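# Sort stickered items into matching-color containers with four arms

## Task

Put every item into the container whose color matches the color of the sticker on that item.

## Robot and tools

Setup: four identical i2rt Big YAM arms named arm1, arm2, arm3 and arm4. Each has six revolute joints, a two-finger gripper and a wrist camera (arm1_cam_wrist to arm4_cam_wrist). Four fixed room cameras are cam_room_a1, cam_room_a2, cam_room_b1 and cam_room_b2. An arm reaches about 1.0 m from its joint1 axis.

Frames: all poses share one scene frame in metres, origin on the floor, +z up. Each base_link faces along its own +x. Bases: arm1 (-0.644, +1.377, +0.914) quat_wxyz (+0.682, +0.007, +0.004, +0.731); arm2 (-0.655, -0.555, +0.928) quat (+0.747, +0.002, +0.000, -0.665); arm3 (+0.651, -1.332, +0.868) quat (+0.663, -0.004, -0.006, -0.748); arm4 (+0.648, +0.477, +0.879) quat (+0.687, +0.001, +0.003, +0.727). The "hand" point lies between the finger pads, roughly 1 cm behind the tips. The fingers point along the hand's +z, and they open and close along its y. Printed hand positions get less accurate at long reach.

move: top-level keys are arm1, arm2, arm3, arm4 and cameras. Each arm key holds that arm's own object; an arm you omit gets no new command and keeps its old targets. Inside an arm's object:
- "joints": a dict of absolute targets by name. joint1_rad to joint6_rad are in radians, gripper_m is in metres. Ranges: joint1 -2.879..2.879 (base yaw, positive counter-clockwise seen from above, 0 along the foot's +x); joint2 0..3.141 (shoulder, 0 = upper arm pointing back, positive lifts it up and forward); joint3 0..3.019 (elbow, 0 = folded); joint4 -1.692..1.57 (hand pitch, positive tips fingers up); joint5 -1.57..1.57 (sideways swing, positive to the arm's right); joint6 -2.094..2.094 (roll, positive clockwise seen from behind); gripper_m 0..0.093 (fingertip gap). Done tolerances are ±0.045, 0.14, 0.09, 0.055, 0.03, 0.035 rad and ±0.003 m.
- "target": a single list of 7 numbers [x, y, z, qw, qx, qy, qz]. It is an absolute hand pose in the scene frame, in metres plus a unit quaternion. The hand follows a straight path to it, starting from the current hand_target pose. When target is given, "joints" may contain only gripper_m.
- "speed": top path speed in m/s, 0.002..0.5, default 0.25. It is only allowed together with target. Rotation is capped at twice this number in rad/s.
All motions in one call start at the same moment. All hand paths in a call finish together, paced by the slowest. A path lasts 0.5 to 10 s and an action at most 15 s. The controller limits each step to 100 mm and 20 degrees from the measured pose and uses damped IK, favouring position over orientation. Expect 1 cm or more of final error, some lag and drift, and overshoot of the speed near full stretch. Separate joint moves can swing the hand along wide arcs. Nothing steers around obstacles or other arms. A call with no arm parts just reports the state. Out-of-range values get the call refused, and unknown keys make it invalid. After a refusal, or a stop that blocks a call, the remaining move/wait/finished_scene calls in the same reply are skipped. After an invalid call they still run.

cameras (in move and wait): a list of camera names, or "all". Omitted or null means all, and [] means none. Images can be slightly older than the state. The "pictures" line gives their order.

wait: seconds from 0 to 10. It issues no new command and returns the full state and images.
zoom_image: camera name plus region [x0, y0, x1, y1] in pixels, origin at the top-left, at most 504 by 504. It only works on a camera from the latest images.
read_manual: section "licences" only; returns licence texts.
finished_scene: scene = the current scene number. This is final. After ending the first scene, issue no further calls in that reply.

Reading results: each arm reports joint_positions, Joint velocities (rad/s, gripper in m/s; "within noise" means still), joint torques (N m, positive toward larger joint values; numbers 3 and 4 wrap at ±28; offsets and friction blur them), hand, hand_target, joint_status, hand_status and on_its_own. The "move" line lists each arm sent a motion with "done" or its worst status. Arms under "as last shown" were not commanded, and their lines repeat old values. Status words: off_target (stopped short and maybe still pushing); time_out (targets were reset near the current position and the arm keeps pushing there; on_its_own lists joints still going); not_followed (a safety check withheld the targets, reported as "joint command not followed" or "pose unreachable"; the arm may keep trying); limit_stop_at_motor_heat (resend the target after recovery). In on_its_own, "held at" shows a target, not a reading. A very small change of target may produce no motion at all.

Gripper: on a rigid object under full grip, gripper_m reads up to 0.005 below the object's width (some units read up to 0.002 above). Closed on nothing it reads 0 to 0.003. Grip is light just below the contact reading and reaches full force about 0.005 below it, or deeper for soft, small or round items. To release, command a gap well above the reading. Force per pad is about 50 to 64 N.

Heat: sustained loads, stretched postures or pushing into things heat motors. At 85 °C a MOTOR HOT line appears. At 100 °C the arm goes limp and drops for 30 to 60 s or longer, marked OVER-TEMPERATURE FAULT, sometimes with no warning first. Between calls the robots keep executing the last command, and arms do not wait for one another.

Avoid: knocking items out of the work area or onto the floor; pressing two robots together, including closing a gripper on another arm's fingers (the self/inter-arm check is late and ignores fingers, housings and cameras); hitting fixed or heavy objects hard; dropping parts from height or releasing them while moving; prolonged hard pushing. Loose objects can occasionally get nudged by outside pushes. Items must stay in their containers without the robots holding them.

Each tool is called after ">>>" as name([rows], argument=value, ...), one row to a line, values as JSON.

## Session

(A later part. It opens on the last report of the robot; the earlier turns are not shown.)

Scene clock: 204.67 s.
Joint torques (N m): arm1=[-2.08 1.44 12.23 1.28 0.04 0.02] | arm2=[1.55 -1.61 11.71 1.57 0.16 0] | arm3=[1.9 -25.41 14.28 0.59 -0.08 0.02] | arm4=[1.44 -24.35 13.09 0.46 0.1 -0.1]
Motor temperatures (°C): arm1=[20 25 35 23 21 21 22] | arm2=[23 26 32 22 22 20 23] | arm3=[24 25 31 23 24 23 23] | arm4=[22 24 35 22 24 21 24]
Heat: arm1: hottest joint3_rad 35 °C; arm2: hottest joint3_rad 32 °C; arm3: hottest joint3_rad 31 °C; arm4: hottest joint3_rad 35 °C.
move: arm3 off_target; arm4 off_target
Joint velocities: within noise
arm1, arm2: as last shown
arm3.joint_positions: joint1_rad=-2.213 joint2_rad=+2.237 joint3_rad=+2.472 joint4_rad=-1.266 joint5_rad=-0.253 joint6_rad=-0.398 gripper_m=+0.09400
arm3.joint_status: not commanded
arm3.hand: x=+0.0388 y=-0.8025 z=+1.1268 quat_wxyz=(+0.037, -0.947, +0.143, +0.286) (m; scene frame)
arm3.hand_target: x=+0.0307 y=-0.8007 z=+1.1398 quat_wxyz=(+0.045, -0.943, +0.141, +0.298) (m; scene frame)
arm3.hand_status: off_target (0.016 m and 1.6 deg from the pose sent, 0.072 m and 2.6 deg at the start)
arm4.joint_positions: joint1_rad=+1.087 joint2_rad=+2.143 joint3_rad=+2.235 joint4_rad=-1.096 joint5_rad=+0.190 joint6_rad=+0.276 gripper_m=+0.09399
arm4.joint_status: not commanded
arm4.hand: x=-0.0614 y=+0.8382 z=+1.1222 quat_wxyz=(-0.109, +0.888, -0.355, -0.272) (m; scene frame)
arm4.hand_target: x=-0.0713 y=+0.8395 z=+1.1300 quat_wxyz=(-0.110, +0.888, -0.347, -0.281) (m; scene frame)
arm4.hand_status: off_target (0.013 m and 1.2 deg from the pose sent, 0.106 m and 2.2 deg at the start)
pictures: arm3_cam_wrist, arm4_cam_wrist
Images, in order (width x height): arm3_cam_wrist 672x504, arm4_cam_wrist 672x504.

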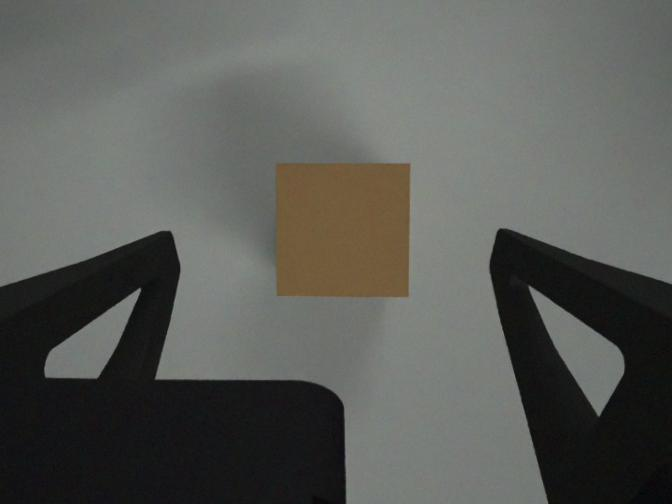

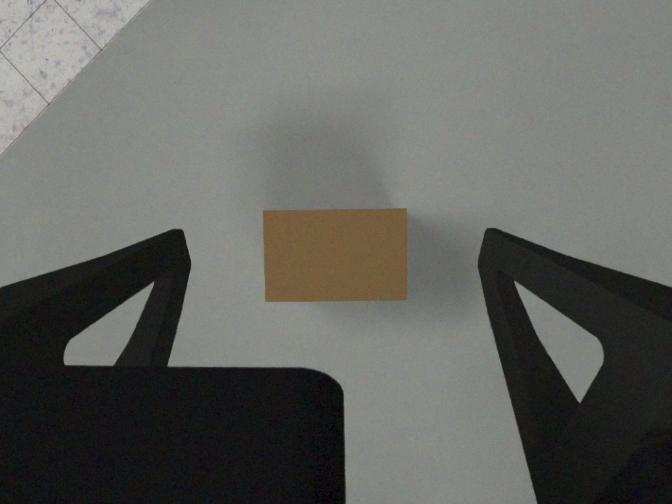

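>>> move(arm3={"target": [0.02, -0.795, 1.065, -0.0444, 0.9432, -0.1410, -0.2974], "speed": 0.1}, arm4={"target": [-0.072, 0.84, 1.05, -0.1095, 0.8883, -0.3472, -0.2801], "speed": 0.1}, cameras=["arm3_cam_wrist", "arm4_cam_wrist"])

Scene clock: 216.40 s.
Joint torques (N m): arm1=[-1.55 1.49 12.16 1.14 0.03 -0.05] | arm2=[1.61 -1.61 11.71 1.61 0.16 0] | arm3=[2.2 -25.99 9.42 1.7 -0.08 0.02] | arm4=[1.38 -24.94 9.35 1.57 0.08 -0.07]
Motor temperatures (°C): arm1=[20 25 35 23 21 21 22] | arm2=[23 25 32 22 22 20 23] | arm3=[24 25 31 23 24 23 23] | arm4=[22 24 36 22 24 21 24]
Heat: arm1: hottest joint3_rad 35 °C; arm2: hottest joint3_rad 32 °C; arm3: hottest joint3_rad 31 °C; arm4: hottest joint3_rad 36 °C.
move: arm3 off_target; arm4 off_target
Joint velocities: within noise
arm1, arm2: as last shown
arm3.joint_positions: joint1_rad=-2.213 joint2_rad=+2.238 joint3_rad=+2.329 joint4_rad=-1.089 joint5_rad=-0.250 joint6_rad=-0.395 gripper_m=+0.09400
arm3.joint_status: not commanded
arm3.hand: x=+0.0276 y=-0.7918 z=+1.0767 quat_wxyz=(+0.047, -0.943, +0.141, +0.299) (m; scene frame)
arm3.hand_target: x=+0.0202 y=-0.7952 z=+1.0651 quat_wxyz=(+0.044, -0.943, +0.141, +0.297) (m; scene frame)
arm3.hand_status: off_target (0.014 m and 0.4 deg from the pose sent, 0.065 m and 1.6 deg at the start)
arm4.joint_positions: joint1_rad=+1.087 joint2_rad=+2.143 joint3_rad=+2.073 joint4_rad=-0.917 joint5_rad=+0.189 joint6_rad=+0.276 gripper_m=+0.09399
arm4.joint_status: not commanded
arm4.hand: x=-0.0656 y=+0.8397 z=+1.0625 quat_wxyz=(-0.110, +0.885, -0.354, -0.280) (m; scene frame)
arm4.hand_target: x=-0.0716 y=+0.8397 z=+1.0501 quat_wxyz=(-0.110, +0.888, -0.347, -0.280) (m; scene frame)
arm4.hand_status: off_target (0.014 m and 0.9 deg from the pose sent, 0.073 m and 1.3 deg at the start)
pictures: arm3_cam_wrist, arm4_cam_wrist
Images, in order (width x height): arm3_cam_wrist 672x504, arm4_cam_wrist 672x504.

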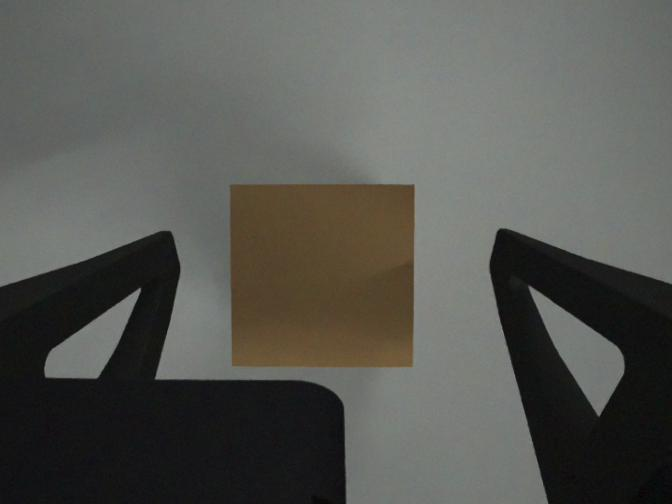

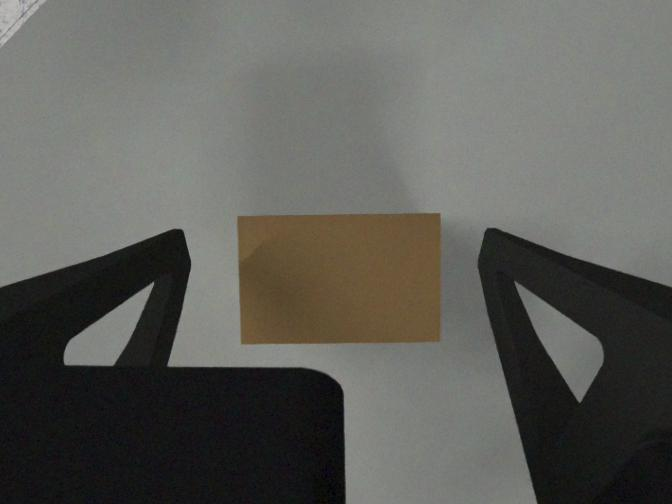

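>>> move(arm3={"target": [0.023, -0.799, 1.03, -0.0444, 0.9432, -0.1410, -0.2974], "speed": 0.08}, arm4={"target": [-0.072, 0.841, 1.012, -0.1095, 0.8883, -0.3472, -0.2801], "speed": 0.08}, cameras=["arm3_cam_wrist", "arm4_cam_wrist"])

Scene clock: 221.27 s.
Joint torques (N m): arm1=[-1.79 1.03 12.31 1.11 0.08 -0.03] | arm2=[1.44 -1.61 11.74 1.62 0.16 0] | arm3=[2.2 -27.87 9.22 1.65 -0.09 0.02] | arm4=[1.14 -23.94 9.16 1.52 0.06 -0.11]
Motor temperatures (°C): arm1=[20 25 36 23 21 21 22] | arm2=[23 25 32 22 22 20 23] | arm3=[24 26 31 23 24 23 23] | arm4=[22 24 36 22 24 21 24]
Heat: arm1: hottest joint3_rad 36 °C; arm2: hottest joint3_rad 32 °C; arm3: hottest joint3_rad 31 °C; arm4: hottest joint3_rad 36 °C.
move: arm3 done; arm4 off_target
Joint velocities: within noise
arm1, arm2: as last shown
arm3.joint_positions: joint1_rad=-2.213 joint2_rad=+2.238 joint3_rad=+2.204 joint4_rad=-0.981 joint5_rad=-0.250 joint6_rad=-0.395 gripper_m=+0.09400
arm3.joint_status: not commanded
arm3.hand: x=+0.0293 y=-0.7941 z=+1.0265 quat_wxyz=(+0.042, -0.945, +0.143, +0.292) (m; scene frame)
arm3.hand_target: x=+0.0231 y=-0.7991 z=+1.0300 quat_wxyz=(+0.044, -0.943, +0.141, +0.297) (m; scene frame)
arm3.hand_status: done (0.009 m and 0.7 deg from the pose sent, 0.047 m and 0.3 deg at the start)
arm4.joint_positions: joint1_rad=+1.087 joint2_rad=+2.147 joint3_rad=+2.002 joint4_rad=-0.828 joint5_rad=+0.189 joint6_rad=+0.274 gripper_m=+0.09399
arm4.joint_status: not commanded
arm4.hand: x=-0.0667 y=+0.8399 z=+1.0344 quat_wxyz=(-0.110, +0.883, -0.354, -0.287) (m; scene frame)
arm4.hand_target: x=-0.0712 y=+0.8405 z=+1.0122 quat_wxyz=(-0.110, +0.888, -0.347, -0.280) (m; scene frame)
arm4.hand_status: off_target (0.023 m and 1.2 deg from the pose sent, 0.051 m and 0.9 deg at the start)
pictures: arm3_cam_wrist, arm4_cam_wrist
Images, in order (width x height): arm3_cam_wrist 672x504, arm4_cam_wrist 672x504.

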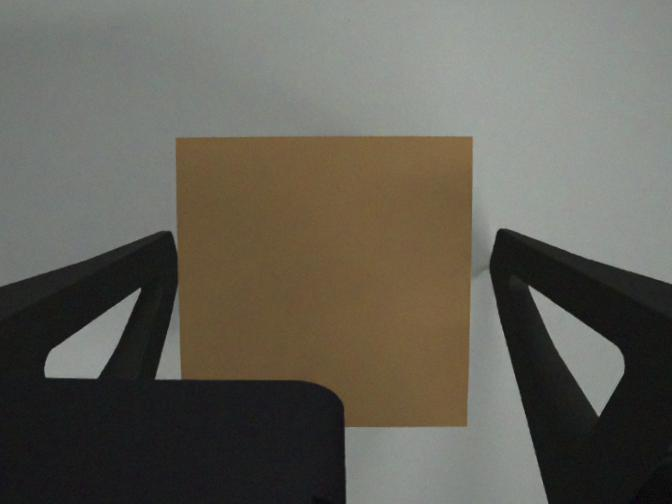

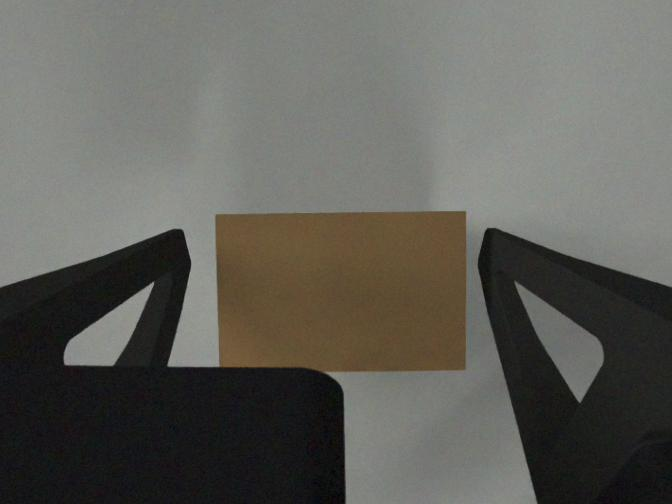

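>>> move(arm3={"target": [0.022, -0.803, 1.042, -0.0444, 0.9432, -0.1410, -0.2974], "speed": 0.08}, arm4={"target": [-0.072, 0.841, 0.998, -0.1095, 0.8883, -0.3472, -0.2801], "speed": 0.08}, cameras=["arm3_cam_wrist", "arm4_cam_wrist"])

Scene clock: 227.53 s.
Joint torques (N m): arm1=[-2.08 1.44 12.33 1.18 0.05 0.02] | arm2=[1.55 -1.55 11.75 1.58 0.16 0] | arm3=[2.61 -28.81 10.32 0.7 -0.07 0.02] | arm4=[1.08 -23.88 9.1 1.59 0.07 -0.07]
Motor temperatures (°C): arm1=[20 25 36 23 21 21 22] | arm2=[23 25 32 22 22 20 23] | arm3=[24 27 31 23 24 23 23] | arm4=[22 24 36 22 24 21 24]
Heat: arm1: hottest joint3_rad 36 °C; arm2: hottest joint3_rad 32 °C; arm3: hottest joint3_rad 31 °C; arm4: hottest joint3_rad 36 °C.
move: arm3 off_target; arm4 off_target
Joint velocities: within noise
arm1, arm2: as last shown
arm3.joint_positions: joint1_rad=-2.213 joint2_rad=+2.238 joint3_rad=+2.204 joint4_rad=-0.982 joint5_rad=-0.248 joint6_rad=-0.391 gripper_m=+0.09400
arm3.joint_status: not commanded
arm3.hand: x=+0.0296 y=-0.7938 z=+1.0264 quat_wxyz=(+0.042, -0.945, +0.145, +0.291) (m; scene frame)
arm3.hand_target: x=+0.0222 y=-0.8029 z=+1.0418 quat_wxyz=(+0.044, -0.943, +0.141, +0.297) (m; scene frame)
arm3.hand_status: off_target (0.020 m and 0.9 deg from the pose sent, 0.019 m and 0.7 deg at the start)
arm4.joint_positions: joint1_rad=+1.087 joint2_rad=+2.154 joint3_rad=+1.980 joint4_rad=-0.796 joint5_rad=+0.188 joint6_rad=+0.274 gripper_m=+0.09399
arm4.joint_status: not commanded
arm4.hand: x=-0.0674 y=+0.8400 z=+1.0223 quat_wxyz=(-0.110, +0.883, -0.354, -0.288) (m; scene frame)
arm4.hand_target: x=-0.0711 y=+0.8404 z=+0.9981 quat_wxyz=(-0.109, +0.888, -0.347, -0.280) (m; scene frame)
arm4.hand_status: off_target (0.025 m and 1.3 deg from the pose sent, 0.037 m and 1.2 deg at the start)
pictures: arm3_cam_wrist, arm4_cam_wrist
Images, in order (width x height): arm3_cam_wrist 672x504, arm4_cam_wrist 672x504.

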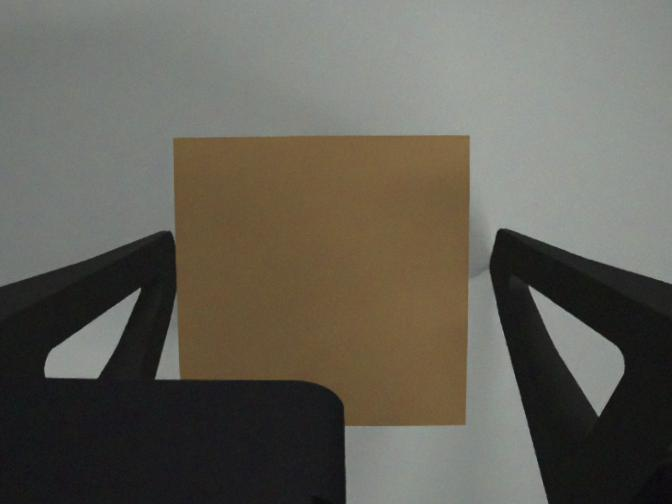

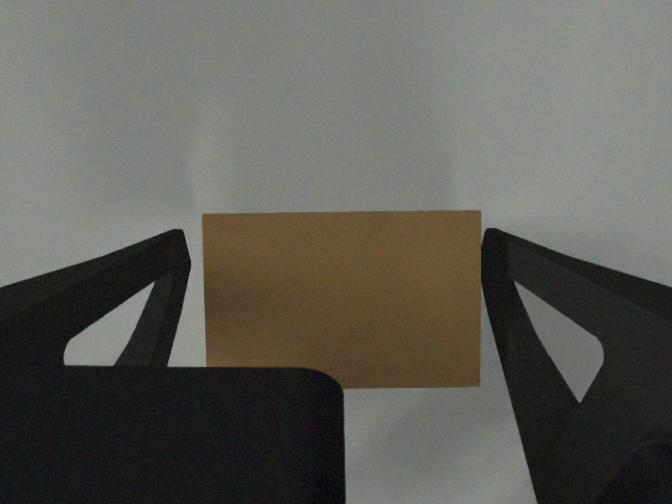

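>>> move(arm3={"joints": {"gripper_m": 0.042}}, arm4={"joints": {"gripper_m": 0.057}}, cameras=["arm3_cam_wrist", "arm4_cam_wrist"])

>>> move(arm3={"target": [0.03, -0.799, 1.17, -0.0444, 0.9432, -0.1410, -0.2974], "speed": 0.2}, arm4={"target": [-0.068, 0.838, 1.14, -0.1095, 0.8883, -0.3472, -0.2801], "speed": 0.2}, cameras=["arm3_cam_wrist", "arm4_cam_wrist"])

Scene clock: 232.03 s.
Joint torques (N m): arm1=[-2.08 0.91 12.14 1.1 0.04 0.01] | arm2=[1.55 -1.55 11.74 1.59 0.16 0] | arm3=[2.49 -28.86 10.33 0.72 -0.12 0.02] | arm4=[1.2 -23.36 9.11 1.52 0.08 -0.08]
Motor temperatures (°C): arm1=[20 24 36 23 21 21 22] | arm2=[23 25 32 22 22 20 23] | arm3=[24 27 31 23 24 23 23] | arm4=[22 25 35 22 24 21 24]
Heat: arm1: hottest joint3_rad 36 °C; arm2: hottest joint3_rad 32 °C; arm3: hottest joint3_rad 31 °C; arm4: hottest joint3_rad 35 °C.
move: arm3 off_target; arm4 off_target
Joint velocities: within noise
arm1, arm2: as last shown
arm3.joint_positions: joint1_rad=-2.213 joint2_rad=+2.238 joint3_rad=+2.204 joint4_rad=-0.982 joint5_rad=-0.247 joint6_rad=-0.390 gripper_m=+0.05321
arm3.joint_status: gripper_m off_target (ended at +0.05323, target +0.04200)
arm3.hand: x=+0.0296 y=-0.7939 z=+1.0263 quat_wxyz=(+0.042, -0.945, +0.146, +0.291) (m; scene frame)
arm3.hand_target: x=+0.0221 y=-0.8031 z=+1.0418 quat_wxyz=(+0.044, -0.943, +0.141, +0.297) (m; scene frame)
arm3.hand_status: not commanded
arm4.joint_positions: joint1_rad=+1.087 joint2_rad=+2.154 joint3_rad=+1.980 joint4_rad=-0.795 joint5_rad=+0.187 joint6_rad=+0.272 gripper_m=+0.06933
arm4.joint_status: gripper_m off_target (ended at +0.06935, target +0.05700)
arm4.hand: x=-0.0676 y=+0.8400 z=+1.0224 quat_wxyz=(-0.110, +0.883, -0.353, -0.289) (m; scene frame)
arm4.hand_target: x=-0.0711 y=+0.8404 z=+0.9981 quat_wxyz=(-0.109, +0.888, -0.347, -0.280) (m; scene frame)
arm4.hand_status: not commanded
pictures: arm3_cam_wrist, arm4_cam_wrist
Images, in order (width x height): arm3_cam_wrist 672x504, arm4_cam_wrist 672x504.

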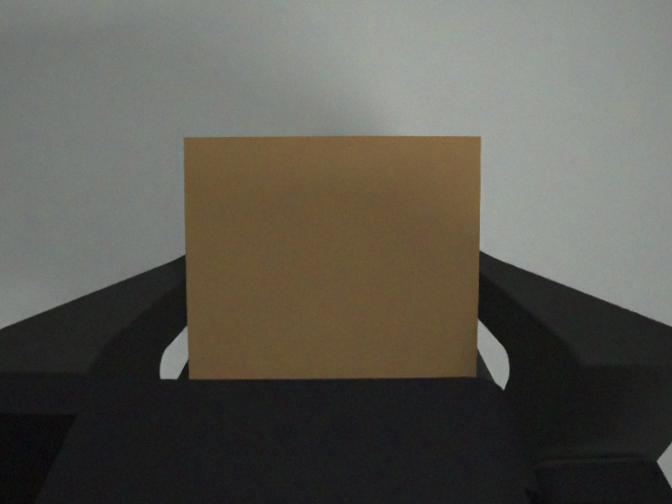

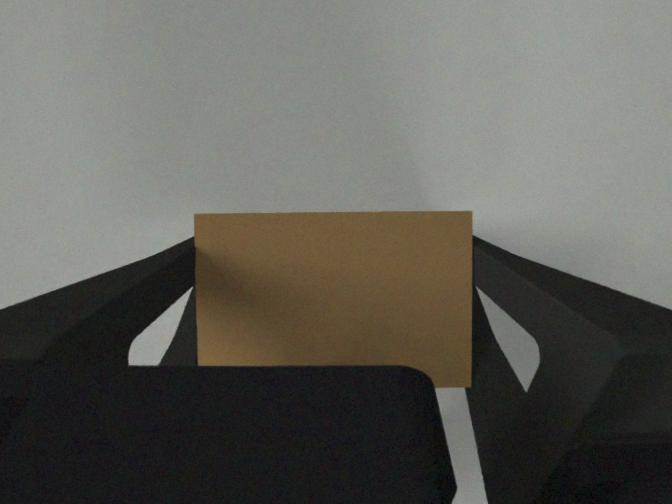

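Scene clock: 233.97 s.
Joint torques (N m): arm1=[-1.55 1.14 12.26 1.21 0.06 -0.05] | arm2=[1.49 -1.61 11.74 1.59 0.16 -0.01] | arm3=[1.85 -28.28 14.01 0.77 -0.29 -0.07] | arm4=[1.73 -26.52 12.63 0.47 0.15 -0.03]
Motor temperatures (°C): arm1=[20 24 36 23 21 21 22] | arm2=[23 25 32 22 22 20 23] | arm3=[24 27 31 23 24 23 23] | arm4=[22 25 36 22 24 21 25]
Heat: arm1: hottest joint3_rad 36 °C; arm2: hottest joint3_rad 32 °C; arm3: hottest joint3_rad 31 °C; arm4: hottest joint3_rad 36 °C.
move: arm3 off_target; arm4 off_target
Joint velocities: within noise
arm1: as last shown
arm2.joint_positions: joint1_rad=+1.140 joint2_rad=+0.697 joint3_rad=+1.189 joint4_rad=-1.286 joint5_rad=+0.004 joint6_rad=+0.011 gripper_m=+0.08493
arm2.joint_status: not commanded
arm2.hand: x=-0.3846 y=-0.6460 z=+1.3574 quat_wxyz=(-0.375, -0.151, -0.913, +0.057) (m; scene frame)
arm2.hand_target: x=-0.3855 y=-0.6435 z=+1.3599 quat_wxyz=(-0.372, -0.145, -0.915, +0.058) (m; scene frame)
arm2.hand_status: not commanded
arm3.joint_positions: joint1_rad=-2.213 joint2_rad=+2.343 joint3_rad=+2.712 joint4_rad=-1.424 joint5_rad=-0.248 joint6_rad=-0.390 gripper_m=+0.05320
arm3.joint_status: not commanded
arm3.hand: x=+0.0354 y=-0.7983 z=+1.1405 quat_wxyz=(+0.031, -0.949, +0.149, +0.276) (m; scene frame)
arm3.hand_target: x=+0.0311 y=-0.8000 z=+1.1696 quat_wxyz=(+0.045, -0.943, +0.141, +0.298) (m; scene frame)
arm3.hand_status: off_target (0.030 m and 3.1 deg from the pose sent, 0.144 m and 1.0 deg at the start)
arm4.joint_positions: joint1_rad=+1.087 joint2_rad=+2.154 joint3_rad=+2.246 joint4_rad=-1.116 joint5_rad=+0.187 joint6_rad=+0.272 gripper_m=+0.06933
arm4.joint_status: not commanded
arm4.hand: x=-0.0607 y=+0.8374 z=+1.1163 quat_wxyz=(-0.108, +0.892, -0.353, -0.263) (m; scene frame)
arm4.hand_target: x=-0.0671 y=+0.8374 z=+1.1397 quat_wxyz=(-0.109, +0.888, -0.347, -0.280) (m; scene frame)
arm4.hand_status: off_target (0.025 m and 2.2 deg from the pose sent, 0.118 m and 1.3 deg at the start)
pictures: arm3_cam_wrist, arm4_cam_wrist
Images, in order (width x height): arm3_cam_wrist 672x504, arm4_cam_wrist 672x504.

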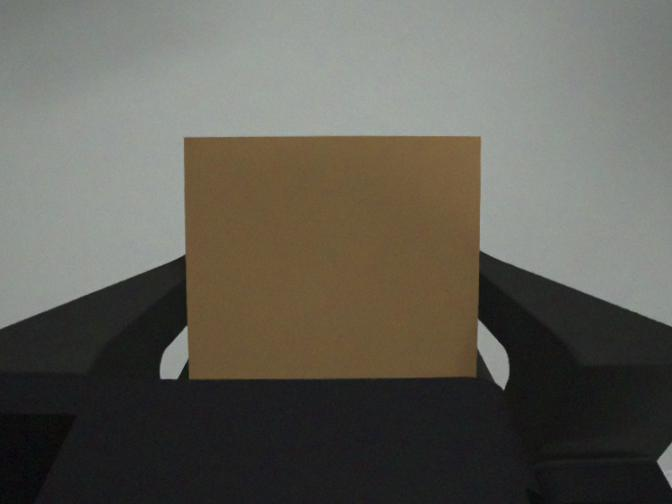

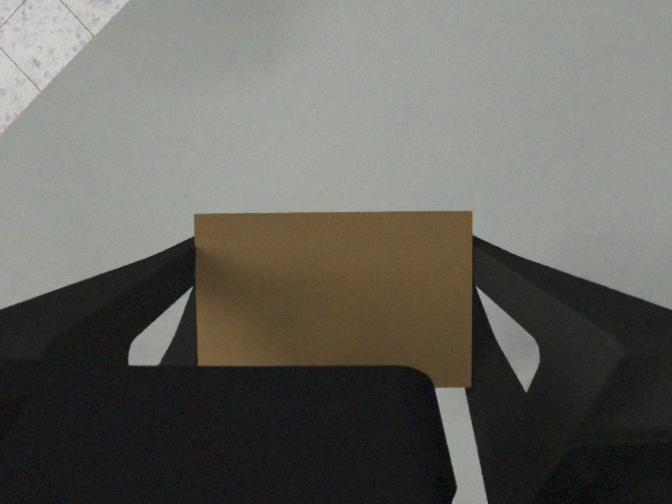

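>>> move(arm3={"target": [0.35, -1.0, 1.20, -0.1080, 0.8901, -0.3426, -0.2806], "speed": 0.3}, arm4={"target": [0.30, 0.645, 1.20, -0.0656, 0.9307, -0.2080, -0.2935], "speed": 0.3}, cameras=[])

>>> move(arm3={"joints": {"joint2_rad": 0.7, "joint3_rad": 1.2, "joint4_rad": -1.3, "joint5_rad": 0, "joint6_rad": 0}}, arm4={"joints": {"joint2_rad": 0.7, "joint3_rad": 1.2, "joint4_rad": -1.3, "joint5_rad": 0, "joint6_rad": 0}}, cameras=[])

Scene clock: 240.43 s.
Joint torques (N m): arm1=[-1.67 1.32 12.36 1.18 0.03 -0.03] | arm2=[1.61 -1.61 11.73 1.58 0.16 0.01] | arm3=[0.44 -8.41 9.51 1.03 0.03 0.02] | arm4=[0.21 -5.25 9.35 0.61 -0.04 -0.09]
Motor temperatures (°C): arm1=[20 24 36 23 21 21 22] | arm2=[23 25 32 22 22 20 23] | arm3=[24 27 31 23 24 23 24] | arm4=[22 26 37 22 24 21 25]
Heat: arm1: hottest joint3_rad 36 °C; arm2: hottest joint3_rad 32 °C; arm3: hottest joint3_rad 31 °C; arm4: hottest joint3_rad 37 °C.
move: arm3 done; arm4 done
Joint velocities: within noise
arm1.joint_positions: joint1_rad=-2.202 joint2_rad=+0.699 joint3_rad=+1.182 joint4_rad=-1.291 joint5_rad=-0.009 joint6_rad=+0.008 gripper_m=+0.08996
arm1.joint_status: not commanded
arm1.hand: x=-0.3952 y=+1.2251 z=+1.3342 quat_wxyz=(-0.352, -0.259, -0.894, +0.099) (m; scene frame)
arm1.hand_target: x=-0.3959 y=+1.2262 z=+1.3414 quat_wxyz=(-0.355, -0.256, -0.894, +0.100) (m; scene frame)
arm1.hand_status: not commanded
arm2: as last shown
arm3.joint_positions: joint1_rad=-2.287 joint2_rad=+1.118 joint3_rad=+1.228 joint4_rad=-1.047 joint5_rad=-0.061 joint6_rad=-0.107 gripper_m=+0.05320
arm3.joint_status: not commanded
arm3.hand: x=+0.3462 y=-1.0042 z=+1.2058 quat_wxyz=(+0.110, -0.891, +0.333, +0.288) (m; scene frame)
arm3.hand_target: x=+0.3501 y=-1.0001 z=+1.2001 quat_wxyz=(+0.108, -0.890, +0.343, +0.281) (m; scene frame)
arm3.hand_status: done (0.008 m and 1.4 deg from the pose sent, 0.378 m and 24.9 deg at the start)
arm4.joint_positions: joint1_rad=+1.080 joint2_rad=+0.962 joint3_rad=+1.081 joint4_rad=-1.060 joint5_rad=+0.006 joint6_rad=+0.009 gripper_m=+0.06933
arm4.joint_status: not commanded
arm4.hand: x=+0.2996 y=+0.6425 z=+1.2053 quat_wxyz=(-0.066, +0.927, -0.211, -0.304) (m; scene frame)
arm4.hand_target: x=+0.3001 y=+0.6450 z=+1.2000 quat_wxyz=(-0.066, +0.931, -0.208, -0.294) (m; scene frame)
arm4.hand_status: done (0.006 m and 1.3 deg from the pose sent, 0.417 m and 18.3 deg at the start)
pictures: none
No camera images: "cameras" was empty.

Scene clock: 241.80 s.
Joint torques (N m): arm1=[-1.96 1.2 12.16 1.32 0.05 0] | arm2=[1.55 -1.73 11.74 1.58 0.16 0.01] | arm3=[0.5 -2.02 10 1.24 0.11 0.01] | arm4=[0.03 -1.08 10.28 0.87 -0.07 -0.03]
Motor temperatures (°C): arm1=[20 24 36 23 21 21 22] | arm2=[23 25 32 22 22 20 23] | arm3=[24 27 31 23 24 23 24] | arm4=[22 26 37 22 24 21 25]
Heat: arm1: hottest joint3_rad 36 °C; arm2: hottest joint3_rad 32 °C; arm3: hottest joint3_rad 31 °C; arm4: hottest joint3_rad 37 °C.
move: arm3 done; arm4 done
Joint velocities: within noise
arm1, arm2: as last shown
arm3.joint_positions: joint1_rad=-2.287 joint2_rad=+0.704 joint3_rad=+1.190 joint4_rad=-1.297 joint5_rad=-0.003 joint6_rad=-0.008 gripper_m=+0.05320
arm3.joint_status: all done
arm3.hand: x=+0.4592 y=-1.1134 z=+1.2902 quat_wxyz=(+0.145, -0.851, +0.376, +0.335) (m; scene frame)
arm3.hand_target: x=+0.4633 y=-1.1122 z=+1.2959 quat_wxyz=(+0.149, -0.846, +0.384, +0.339) (m; scene frame)
arm3.hand_status: not commanded
arm4.joint_positions: joint1_rad=+1.080 joint2_rad=+0.699 joint3_rad=+1.176 joint4_rad=-1.290 joint5_rad=+0.004 joint6_rad=+0.009 gripper_m=+0.06933
arm4.joint_status: all done
arm4.hand: x=+0.3914 y=+0.5999 z=+1.3011 quat_wxyz=(-0.078, +0.906, -0.206, -0.363) (m; scene frame)
arm4.hand_target: x=+0.3934 y=+0.6008 z=+1.3116 quat_wxyz=(-0.081, +0.903, -0.204, -0.369) (m; scene frame)
arm4.hand_status: not commanded
pictures: none
No camera images: "cameras" was empty.

>>> move(arm3={"joints": {"joint1_rad": 1.03}}, arm4={"joints": {"joint1_rad": -1.16}}, cameras=[])

>>> move(arm3={"target": [0.98, -1.59, 1.08, 0.2606, 0.3130, 0.9089, -0.0897], "speed": 0.3}, arm4={"target": [0.97, 0.64, 1.08, 0.2681, -0.2227, 0.9351, 0.0639], "speed": 0.3}, cameras=["arm3_cam_wrist", "arm4_cam_wrist"])

Scene clock: 254.73 s.
Joint torques (N m): arm1=[-1.85 1.49 12.4 1.1 0.08 -0.03] | arm2=[1.49 -1.55 11.74 1.59 0.16 0.01] | arm3=[1.96 -1.44 9.96 1.26 0.11 0.01] | arm4=[0.56 -1.2 10.36 0.7 0.01 -0.02]
Motor temperatures (°C): arm1=[20 24 36 23 21 21 22] | arm2=[23 25 32 22 22 20 23] | arm3=[24 26 32 23 24 23 24] | arm4=[22 25 36 22 24 21 25]
Heat: arm1: hottest joint3_rad 36 °C; arm2: hottest joint3_rad 32 °C; arm3: hottest joint3_rad 32 °C; arm4: hottest joint3_rad 36 °C.
move: arm3 done; arm4 done
Joint velocities: within noise
arm1, arm2: as last shown
arm3.joint_positions: joint1_rad=+1.020 joint2_rad=+0.704 joint3_rad=+1.190 joint4_rad=-1.297 joint5_rad=-0.002 joint6_rad=-0.005 gripper_m=+0.05320
arm3.joint_status: all done
arm3.hand: x=+0.8741 y=-1.5037 z=+1.2960 quat_wxyz=(-0.353, -0.301, -0.877, +0.128) (m; scene frame)
arm3.hand_target: x=+0.8742 y=-1.5005 z=+1.3018 quat_wxyz=(-0.358, -0.299, -0.875, +0.128) (m; scene frame)
arm3.hand_status: not commanded
arm4.joint_positions: joint1_rad=-1.157 joint2_rad=+0.699 joint3_rad=+1.176 joint4_rad=-1.290 joint5_rad=+0.002 joint6_rad=+0.009 gripper_m=+0.06938
arm4.joint_status: all done
arm4.hand: x=+0.9047 y=+0.6073 z=+1.2986 quat_wxyz=(-0.357, +0.212, -0.906, -0.085) (m; scene frame)
arm4.hand_target: x=+0.9037 y=+0.6063 z=+1.3092 quat_wxyz=(-0.363, +0.215, -0.902, -0.086) (m; scene frame)
arm4.hand_status: not commanded
pictures: none
No camera images: "cameras" was empty.

Scene clock: 256.30 s.
Joint torques (N m): arm1=[-2.02 1.08 12.23 1.13 0.06 -0.04] | arm2=[1.49 -1.61 11.73 1.59 0.15 0] | arm3=[0.91 -9.35 9.74 1.8 -0.08 -0.07] | arm4=[0.97 -5.95 9.84 1.43 0 -0.03]
Motor temperatures (°C): arm1=[20 24 36 23 21 21 22] | arm2=[23 25 32 22 22 20 23] | arm3=[24 26 32 23 24 23 24] | arm4=[22 25 36 22 24 21 26]
Heat: arm1: hottest joint3_rad 36 °C; arm2: hottest joint3_rad 32 °C; arm3: hottest joint3_rad 32 °C; arm4: hottest joint3_rad 36 °C.
move: arm3 done; arm4 off_target
Joint velocities: within noise
arm1, arm2: as last shown
arm3.joint_positions: joint1_rad=+1.020 joint2_rad=+1.132 joint3_rad=+0.903 joint4_rad=-0.826 joint5_rad=-0.013 joint6_rad=-0.005 gripper_m=+0.05320
arm3.joint_status: not commanded
arm3.hand: x=+0.9779 y=-1.5867 z=+1.0711 quat_wxyz=(-0.245, -0.313, -0.914, +0.085) (m; scene frame)
arm3.hand_target: x=+0.9799 y=-1.5899 z=+1.0801 quat_wxyz=(-0.261, -0.313, -0.909, +0.090) (m; scene frame)
arm3.hand_status: done (0.010 m and 1.9 deg from the pose sent, 0.256 m and 12.1 deg at the start)
arm4.joint_positions: joint1_rad=-1.157 joint2_rad=+0.935 joint3_rad=+0.756 joint4_rad=-0.863 joint5_rad=+0.002 joint6_rad=+0.009 gripper_m=+0.06938
arm4.joint_status: not commanded
arm4.hand: x=+0.9635 y=+0.6369 z=+1.0702 quat_wxyz=(-0.251, +0.221, -0.941, -0.060) (m; scene frame)
arm4.hand_target: x=+0.9697 y=+0.6399 z=+1.0800 quat_wxyz=(-0.268, +0.223, -0.935, -0.064) (m; scene frame)
arm4.hand_status: off_target (0.012 m and 2.1 deg from the pose sent, 0.230 m and 11.0 deg at the start)
pictures: arm3_cam_wrist, arm4_cam_wrist
Images, in order (width x height): arm3_cam_wrist 672x504, arm4_cam_wrist 672x504.

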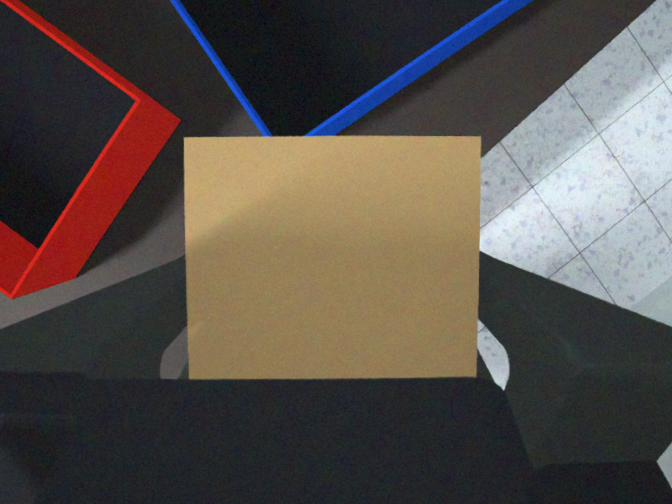

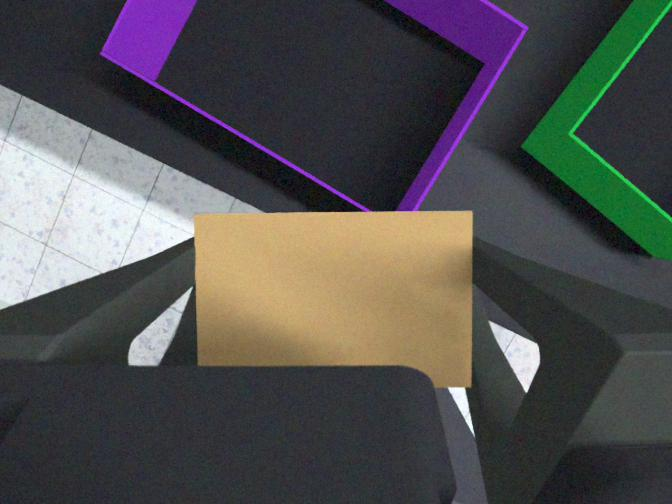

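>>> move(arm3={"target": [1.150, -1.715, 0.99, 0.2983, 0.1204, 0.9461, -0.0379], "speed": 0.2}, arm4={"target": [1.112, 0.725, 0.99, 0.2837, -0.0418, 0.958, 0.0124], "speed": 0.2}, cameras=["arm3_cam_wrist", "arm4_cam_wrist"])

Scene clock: 274.13 s.
Joint torques (N m): arm1=[-1.67 1.14 12.23 1.13 0.03 -0.03] | arm2=[1.49 -1.67 11.74 1.58 0.16 0] | arm3=[0.03 -18.14 12.97 1.4 -0.3 -0.12] | arm4=[1.44 -12.92 11.32 1.26 0.4 0.18]
Motor temperatures (°C): arm1=[20 24 36 23 21 21 22] | arm2=[23 25 33 22 22 20 23] | arm3=[24 26 31 23 24 23 24] | arm4=[22 24 35 22 24 21 26]
Heat: arm1: hottest joint3_rad 36 °C; arm2: hottest joint3_rad 33 °C; arm3: hottest joint3_rad 31 °C; arm4: hottest joint3_rad 35 °C.
move: arm3 off_target; arm4 off_target
Joint velocities: within noise
arm1, arm2: as last shown
arm3.joint_positions: joint1_rad=+0.975 joint2_rad=+1.754 joint3_rad=+1.247 joint4_rad=-0.581 joint5_rad=-0.271 joint6_rad=-0.389 gripper_m=+0.05320
arm3.joint_status: not commanded
arm3.hand: x=+1.1364 y=-1.6924 z=+0.9641 quat_wxyz=(-0.272, -0.123, -0.954, +0.019) (m; scene frame)
arm3.hand_target: x=+1.1484 y=-1.7140 z=+0.9908 quat_wxyz=(-0.298, -0.121, -0.946, +0.038) (m; scene frame)
arm3.hand_status: off_target (0.037 m and 3.8 deg from the pose sent, 0.230 m and 23.9 deg at the start)
arm4.joint_positions: joint1_rad=-1.058 joint2_rad=+1.506 joint3_rad=+0.947 joint4_rad=-0.543 joint5_rad=+0.253 joint6_rad=+0.406 gripper_m=+0.06938
arm4.joint_status: not commanded
arm4.hand: x=+1.0920 y=+0.7090 z=+0.9702 quat_wxyz=(-0.259, +0.050, -0.965, +0.002) (m; scene frame)
arm4.hand_target: x=+1.1106 y=+0.7242 z=+0.9907 quat_wxyz=(-0.284, +0.042, -0.958, -0.013) (m; scene frame)
arm4.hand_status: off_target (0.032 m and 3.5 deg from the pose sent, 0.190 m and 21.6 deg at the start)
pictures: arm3_cam_wrist, arm4_cam_wrist
Images, in order (width x height): arm3_cam_wrist 672x504, arm4_cam_wrist 672x504.

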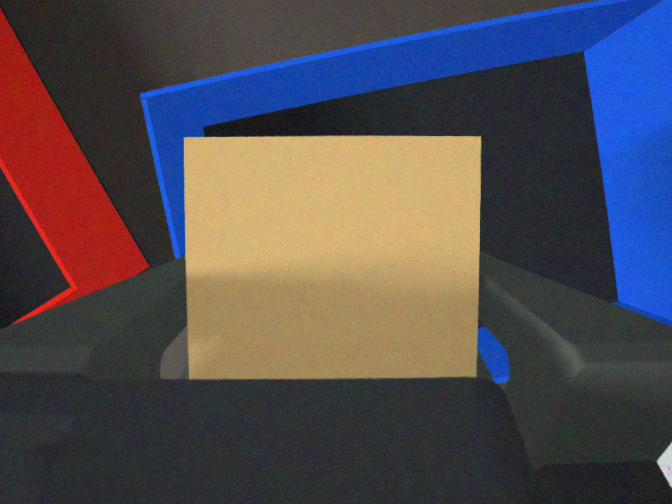

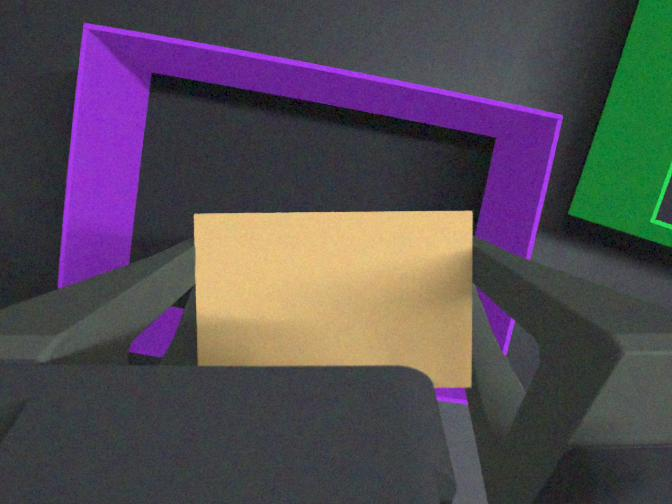

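>>> move(arm3={"target": [1.164, -1.762, 0.92, 0.2983, 0.1204, 0.9461, -0.0379], "speed": 0.15}, arm4={"target": [1.137, 0.738, 0.92, 0.284, 0.0083, 0.9588, -0.0025], "speed": 0.15}, cameras=["arm3_cam_wrist", "arm4_cam_wrist"])

Scene clock: 290.67 s.
Joint torques (N m): arm1=[-1.44 1.55 12.49 1.01 0.02 -0.01] | arm2=[1.55 -1.55 11.74 1.59 0.14 -0.01] | arm3=[0.26 -20.13 12.22 1.55 -0.32 -0.13] | arm4=[1.08 -15.27 10.17 1.17 0.49 0.2]
Motor temperatures (°C): arm1=[20 24 37 23 21 21 21] | arm2=[23 25 33 22 22 20 23] | arm3=[24 25 32 23 24 23 24] | arm4=[22 24 36 22 24 21 26]
Heat: arm1: hottest joint3_rad 37 °C; arm2: hottest joint3_rad 33 °C; arm3: hottest joint3_rad 32 °C; arm4: hottest joint3_rad 36 °C.
move: arm3 off_target; arm4 off_target
Joint velocities: within noise
arm1, arm2: as last shown
arm3.joint_positions: joint1_rad=+0.929 joint2_rad=+1.939 joint3_rad=+1.320 joint4_rad=-0.481 joint5_rad=-0.294 joint6_rad=-0.428 gripper_m=+0.05320
arm3.joint_status: not commanded
arm3.hand: x=+1.1492 y=-1.7385 z=+0.8969 quat_wxyz=(-0.272, -0.125, -0.954, +0.018) (m; scene frame)
arm3.hand_target: x=+1.1625 y=-1.7608 z=+0.9208 quat_wxyz=(-0.298, -0.120, -0.946, +0.038) (m; scene frame)
arm3.hand_status: off_target (0.036 m and 3.9 deg from the pose sent, 0.087 m and 3.8 deg at the start)
arm4.joint_positions: joint1_rad=-1.046 joint2_rad=+1.694 joint3_rad=+0.976 joint4_rad=-0.408 joint5_rad=+0.310 joint6_rad=+0.512 gripper_m=+0.06938
arm4.joint_status: not commanded
arm4.hand: x=+1.1177 y=+0.7216 z=+0.9065 quat_wxyz=(-0.262, -0.001, -0.965, +0.017) (m; scene frame)
arm4.hand_target: x=+1.1358 y=+0.7375 z=+0.9207 quat_wxyz=(-0.284, -0.008, -0.959, +0.002) (m; scene frame)
arm4.hand_status: off_target (0.029 m and 3.2 deg from the pose sent, 0.073 m and 7.3 deg at the start)
pictures: arm3_cam_wrist, arm4_cam_wrist
Images, in order (width x height): arm3_cam_wrist 672x504, arm4_cam_wrist 672x504.

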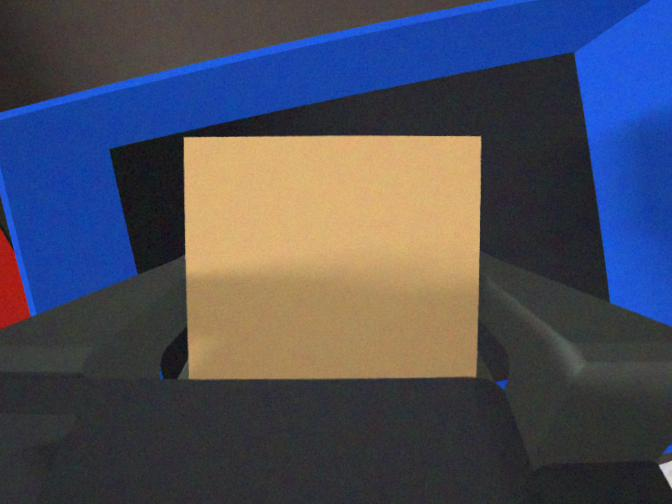

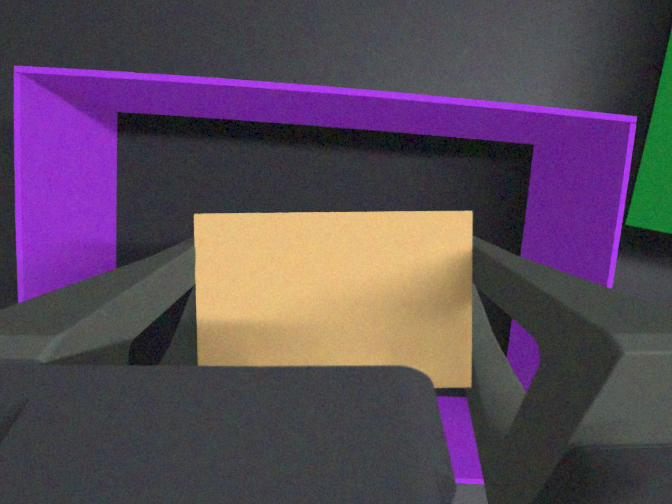

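>>> move(arm3={"target": [1.164, -1.767, 0.83, 0.2983, 0.1204, 0.9461, -0.0379], "speed": 0.15}, arm4={"target": [1.137, 0.738, 0.83, 0.284, 0.0083, 0.9588, -0.0025], "speed": 0.15}, cameras=[])

>>> move(arm3={"target": [1.164, -1.767, 0.795, 0.2983, 0.1204, 0.9461, -0.0379], "speed": 0.08}, arm4={"target": [1.135, 0.738, 0.795, 0.284, 0.0083, 0.9588, -0.0025], "speed": 0.08}, cameras=["arm3_cam_wrist", "arm4_cam_wrist"])

Scene clock: 300.83 s.
Joint torques (N m): arm1=[-1.73 0.85 12.22 1.16 0.09 -0.07] | arm2=[1.61 -1.55 11.73 1.58 0.16 0] | arm3=[0.03 -21.36 8.61 1.68 -0.32 -0.12] | arm4=[1.61 -16.44 5.94 1.37 0.44 0.18]
Motor temperatures (°C): arm1=[20 24 37 23 21 21 21] | arm2=[23 25 33 22 22 20 23] | arm3=[24 26 32 23 24 23 24] | arm4=[22 24 37 22 24 21 26]
Heat: arm1: hottest joint3_rad 37 °C; arm2: hottest joint3_rad 33 °C; arm3: hottest joint3_rad 32 °C; arm4: hottest joint3_rad 37 °C.
move: arm3 off_target; arm4 done
Joint velocities: within noise
arm1, arm2: as last shown
arm3.joint_positions: joint1_rad=+0.928 joint2_rad=+2.093 joint3_rad=+1.320 joint4_rad=-0.296 joint5_rad=-0.296 joint6_rad=-0.431 gripper_m=+0.05320
arm3.joint_status: not commanded
arm3.hand: x=+1.1617 y=-1.7511 z=+0.8211 quat_wxyz=(-0.285, -0.120, -0.951, +0.026) (m; scene frame)
arm3.hand_target: x=+1.1637 y=-1.7667 z=+0.8302 quat_wxyz=(-0.298, -0.120, -0.946, +0.038) (m; scene frame)
arm3.hand_status: off_target (0.018 m and 2.1 deg from the pose sent, 0.074 m and 3.9 deg at the start)
arm4.joint_positions: joint1_rad=-1.046 joint2_rad=+1.880 joint3_rad=+0.970 joint4_rad=-0.174 joint5_rad=+0.311 joint6_rad=+0.513 gripper_m=+0.06938
arm4.joint_status: not commanded
arm4.hand: x=+1.1357 y=+0.7333 z=+0.8332 quat_wxyz=(-0.279, -0.004, -0.960, +0.006) (m; scene frame)
arm4.hand_target: x=+1.1369 y=+0.7381 z=+0.8301 quat_wxyz=(-0.284, -0.008, -0.959, +0.002) (m; scene frame)
arm4.hand_status: done (0.006 m and 0.8 deg from the pose sent, 0.081 m and 3.2 deg at the start)
pictures: none
No camera images: "cameras" was empty.

Scene clock: 301.97 s.
Joint torques (N m): arm1=[-1.38 1.55 12.31 1.16 0 -0.04] | arm2=[1.55 -1.55 11.74 1.58 0.15 0] | arm3=[-0.03 -21.66 7.87 1.7 -0.3 -0.12] | arm4=[1.2 -16.56 5.39 1.28 0.44 0.19]
Motor temperatures (°C): arm1=[20 24 37 23 21 21 21] | arm2=[23 25 33 22 22 20 23] | arm3=[24 26 32 23 24 23 24] | arm4=[22 24 36 22 24 21 26]
Heat: arm1: hottest joint3_rad 37 °C; arm2: hottest joint3_rad 33 °C; arm3: hottest joint3_rad 32 °C; arm4: hottest joint3_rad 36 °C.
move: arm3 off_target; arm4 done
Joint velocities: within noise
arm1: as last shown
arm2.joint_positions: joint1_rad=+1.140 joint2_rad=+0.697 joint3_rad=+1.189 joint4_rad=-1.286 joint5_rad=+0.004 joint6_rad=+0.011 gripper_m=+0.08493
arm2.joint_status: not commanded
arm2.hand: x=-0.3846 y=-0.6460 z=+1.3574 quat_wxyz=(-0.375, -0.151, -0.913, +0.057) (m; scene frame)
arm2.hand_target: x=-0.3855 y=-0.6435 z=+1.3599 quat_wxyz=(-0.372, -0.145, -0.915, +0.058) (m; scene frame)
arm2.hand_status: not commanded
arm3.joint_positions: joint1_rad=+0.928 joint2_rad=+2.152 joint3_rad=+1.320 joint4_rad=-0.227 joint5_rad=-0.296 joint6_rad=-0.432 gripper_m=+0.05320
arm3.joint_status: not commanded
arm3.hand: x=+1.1635 y=-1.7536 z=+0.7913 quat_wxyz=(-0.288, -0.119, -0.950, +0.029) (m; scene frame)
arm3.hand_target: x=+1.1636 y=-1.7669 z=+0.7951 quat_wxyz=(-0.298, -0.120, -0.946, +0.038) (m; scene frame)
arm3.hand_status: off_target (0.014 m and 1.6 deg from the pose sent, 0.031 m and 2.1 deg at the start)
arm4.joint_positions: joint1_rad=-1.045 joint2_rad=+1.957 joint3_rad=+0.962 joint4_rad=-0.086 joint5_rad=+0.312 joint6_rad=+0.515 gripper_m=+0.06938
arm4.joint_status: not commanded
arm4.hand: x=+1.1351 y=+0.7336 z=+0.8001 quat_wxyz=(-0.281, -0.005, -0.960, +0.005) (m; scene frame)
arm4.hand_target: x=+1.1349 y=+0.7380 z=+0.7950 quat_wxyz=(-0.284, -0.008, -0.959, +0.002) (m; scene frame)
arm4.hand_status: done (0.007 m and 0.6 deg from the pose sent, 0.039 m and 0.8 deg at the start)
pictures: arm3_cam_wrist, arm4_cam_wrist
Images, in order (width x height): arm3_cam_wrist 672x504, arm4_cam_wrist 672x504.

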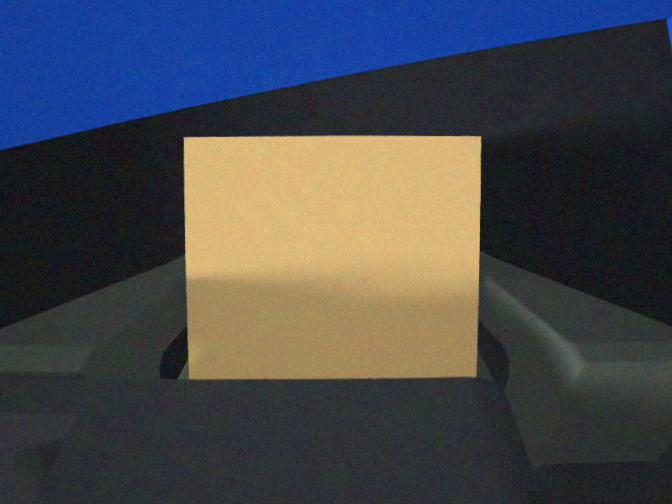

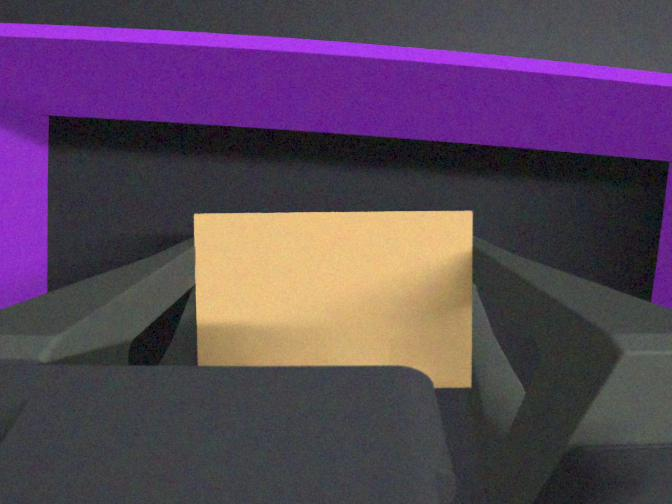

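>>> move(arm3={"target": [1.162, -1.764, 0.775, 0.2983, 0.1204, 0.9461, -0.0379], "speed": 0.06}, arm4={"target": [1.13, 0.738, 0.77, 0.284, 0.0083, 0.9588, -0.0025], "speed": 0.06}, cameras=[])

>>> move(arm3={"target": [1.162, -1.764, 0.762, 0.2983, 0.1204, 0.9461, -0.0379], "speed": 0.05}, arm4={"target": [1.13, 0.738, 0.757, 0.284, 0.0083, 0.9588, -0.0025], "speed": 0.05}, cameras=[])

>>> move(arm3={"target": [1.162, -1.764, 0.750, 0.2983, 0.1204, 0.9461, -0.0379], "speed": 0.04}, arm4={"target": [1.13, 0.738, 0.745, 0.284, 0.0083, 0.9588, -0.0025], "speed": 0.04}, cameras=["arm3_cam_wrist", "arm4_cam_wrist"])

Scene clock: 310.40 s.
Joint torques (N m): arm1=[-1.67 1.44 12.21 1.17 0.01 0.03] | arm2=[1.49 -1.61 11.74 1.57 0.15 0] | arm3=[0.03 -20.78 6.8 1.76 -0.28 -0.11] | arm4=[1.38 -16.5 4.83 1.35 0.46 0.17]
Motor temperatures (°C): arm1=[20 24 37 23 21 21 21] | arm2=[23 25 33 22 22 20 23] | arm3=[24 26 32 23 24 23 25] | arm4=[22 24 35 22 24 21 26]
Heat: arm1: hottest joint3_rad 37 °C; arm2: hottest joint3_rad 33 °C; arm3: hottest joint3_rad 32 °C; arm4: hottest joint3_rad 35 °C.
move: arm3 done; arm4 done
Joint velocities: within noise
arm1.joint_positions: joint1_rad=-2.202 joint2_rad=+0.699 joint3_rad=+1.182 joint4_rad=-1.291 joint5_rad=-0.009 joint6_rad=+0.008 gripper_m=+0.08996
arm1.joint_status: not commanded
arm1.hand: x=-0.3952 y=+1.2251 z=+1.3342 quat_wxyz=(-0.352, -0.259, -0.894, +0.099) (m; scene frame)
arm1.hand_target: x=-0.3959 y=+1.2262 z=+1.3414 quat_wxyz=(-0.355, -0.256, -0.894, +0.100) (m; scene frame)
arm1.hand_status: not commanded
arm2: as last shown
arm3.joint_positions: joint1_rad=+0.928 joint2_rad=+2.179 joint3_rad=+1.320 joint4_rad=-0.183 joint5_rad=-0.296 joint6_rad=-0.432 gripper_m=+0.05320
arm3.joint_status: not commanded
arm3.hand: x=+1.1659 y=-1.7560 z=+0.7795 quat_wxyz=(-0.295, -0.118, -0.948, +0.034) (m; scene frame)
arm3.hand_target: x=+1.1618 y=-1.7639 z=+0.7750 quat_wxyz=(-0.298, -0.120, -0.946, +0.038) (m; scene frame)
arm3.hand_status: done (0.010 m and 0.7 deg from the pose sent, 0.020 m and 1.6 deg at the start)
arm4.joint_positions: joint1_rad=-1.039 joint2_rad=+2.009 joint3_rad=+0.954 joint4_rad=-0.023 joint5_rad=+0.315 joint6_rad=+0.520 gripper_m=+0.06938
arm4.joint_status: not commanded
arm4.hand: x=+1.1315 y=+0.7347 z=+0.7772 quat_wxyz=(-0.283, -0.005, -0.959, +0.004) (m; scene frame)
arm4.hand_target: x=+1.1300 y=+0.7379 z=+0.7702 quat_wxyz=(-0.284, -0.008, -0.959, +0.002) (m; scene frame)
arm4.hand_status: done (0.008 m and 0.5 deg from the pose sent, 0.031 m and 0.6 deg at the start)
pictures: none
No camera images: "cameras" was empty.

Scene clock: 311.37 s.
Joint torques (N m): arm1=[-1.96 1.26 12.31 1.17 0.07 0.03] | arm2=[1.55 -1.61 11.71 1.59 0.15 0.01] | arm3=[0.26 -20.78 6.8 1.74 -0.27 -0.11] | arm4=[1.55 -17.03 4.83 1.35 0.41 0.16]
Motor temperatures (°C): arm1=[20 24 37 23 21 21 21] | arm2=[23 25 33 22 22 20 23] | arm3=[24 26 32 23 24 23 25] | arm4=[22 24 35 22 24 21 26]
Heat: arm1: hottest joint3_rad 37 °C; arm2: hottest joint3_rad 33 °C; arm3: hottest joint3_rad 32 °C; arm4: hottest joint3_rad 35 °C.
move: arm3 done; arm4 done
Joint velocities: within noise
arm1, arm2: as last shown
arm3.joint_positions: joint1_rad=+0.928 joint2_rad=+2.204 joint3_rad=+1.320 joint4_rad=-0.159 joint5_rad=-0.296 joint6_rad=-0.432 gripper_m=+0.05320
arm3.joint_status: not commanded
arm3.hand: x=+1.1653 y=-1.7557 z=+0.7664 quat_wxyz=(-0.295, -0.118, -0.948, +0.034) (m; scene frame)
arm3.hand_target: x=+1.1618 y=-1.7640 z=+0.7622 quat_wxyz=(-0.298, -0.120, -0.946, +0.038) (m; scene frame)
arm3.hand_status: done (0.010 m and 0.7 deg from the pose sent, 0.020 m and 0.7 deg at the start)
arm4.joint_positions: joint1_rad=-1.039 joint2_rad=+2.039 joint3_rad=+0.954 joint4_rad=+0.007 joint5_rad=+0.315 joint6_rad=+0.520 gripper_m=+0.06938
arm4.joint_status: not commanded
arm4.hand: x=+1.1308 y=+0.7342 z=+0.7648 quat_wxyz=(-0.283, -0.005, -0.959, +0.004) (m; scene frame)
arm4.hand_target: x=+1.1299 y=+0.7379 z=+0.7572 quat_wxyz=(-0.284, -0.008, -0.959, +0.003) (m; scene frame)
arm4.hand_status: done (0.009 m and 0.5 deg from the pose sent, 0.020 m and 0.5 deg at the start)
pictures: none
No camera images: "cameras" was empty.

Scene clock: 312.33 s.
Joint torques (N m): arm1=[-1.61 1.26 12.48 0.96 0.08 -0.01] | arm2=[1.49 -1.73 11.77 1.55 0.16 0] | arm3=[0.21 -21.07 6.89 1.74 -0.28 -0.11] | arm4=[1.38 -16.73 4.92 1.26 0.45 0.17]
Motor temperatures (°C): arm1=[20 24 37 23 21 21 21] | arm2=[23 25 33 22 22 20 23] | arm3=[24 26 32 23 24 23 25] | arm4=[22 24 35 22 24 21 26]
Heat: arm1: hottest joint3_rad 37 °C; arm2: hottest joint3_rad 33 °C; arm3: hottest joint3_rad 32 °C; arm4: hottest joint3_rad 35 °C.
move: arm3 done; arm4 done
Joint velocities: within noise
arm1, arm2: as last shown
arm3.joint_positions: joint1_rad=+0.928 joint2_rad=+2.228 joint3_rad=+1.320 joint4_rad=-0.138 joint5_rad=-0.296 joint6_rad=-0.432 gripper_m=+0.05320
arm3.joint_status: not commanded
arm3.hand: x=+1.1643 y=-1.7549 z=+0.7536 quat_wxyz=(-0.294, -0.118, -0.948, +0.033) (m; scene frame)
arm3.hand_target: x=+1.1618 y=-1.7640 z=+0.7501 quat_wxyz=(-0.298, -0.120, -0.946, +0.038) (m; scene frame)
arm3.hand_status: done (0.010 m and 0.9 deg from the pose sent, 0.019 m and 0.7 deg at the start)
arm4.joint_positions: joint1_rad=-1.039 joint2_rad=+2.070 joint3_rad=+0.954 joint4_rad=+0.034 joint5_rad=+0.315 joint6_rad=+0.520 gripper_m=+0.06938
arm4.joint_status: not commanded
arm4.hand: x=+1.1291 y=+0.7331 z=+0.7519 quat_wxyz=(-0.281, -0.005, -0.960, +0.005) (m; scene frame)
arm4.hand_target: x=+1.1299 y=+0.7378 z=+0.7452 quat_wxyz=(-0.284, -0.008, -0.959, +0.003) (m; scene frame)
arm4.hand_status: done (0.009 m and 0.6 deg from the pose sent, 0.020 m and 0.5 deg at the start)
pictures: arm3_cam_wrist, arm4_cam_wrist
Images, in order (width x height): arm3_cam_wrist 672x504, arm4_cam_wrist 672x504.

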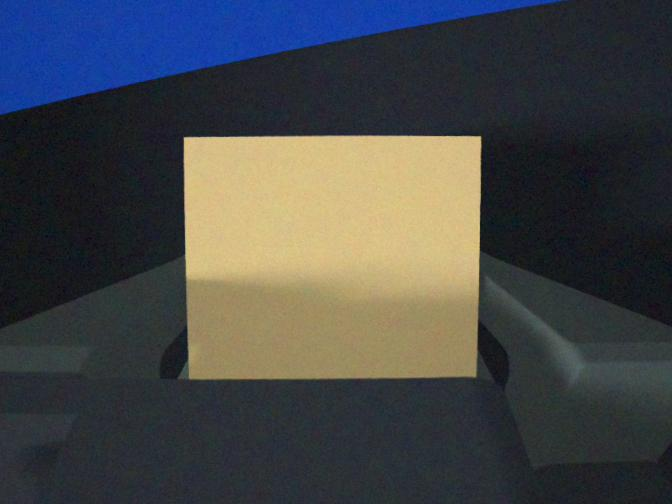

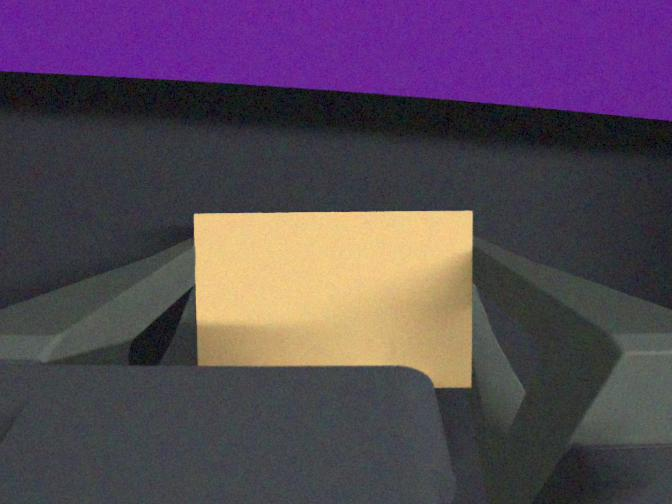

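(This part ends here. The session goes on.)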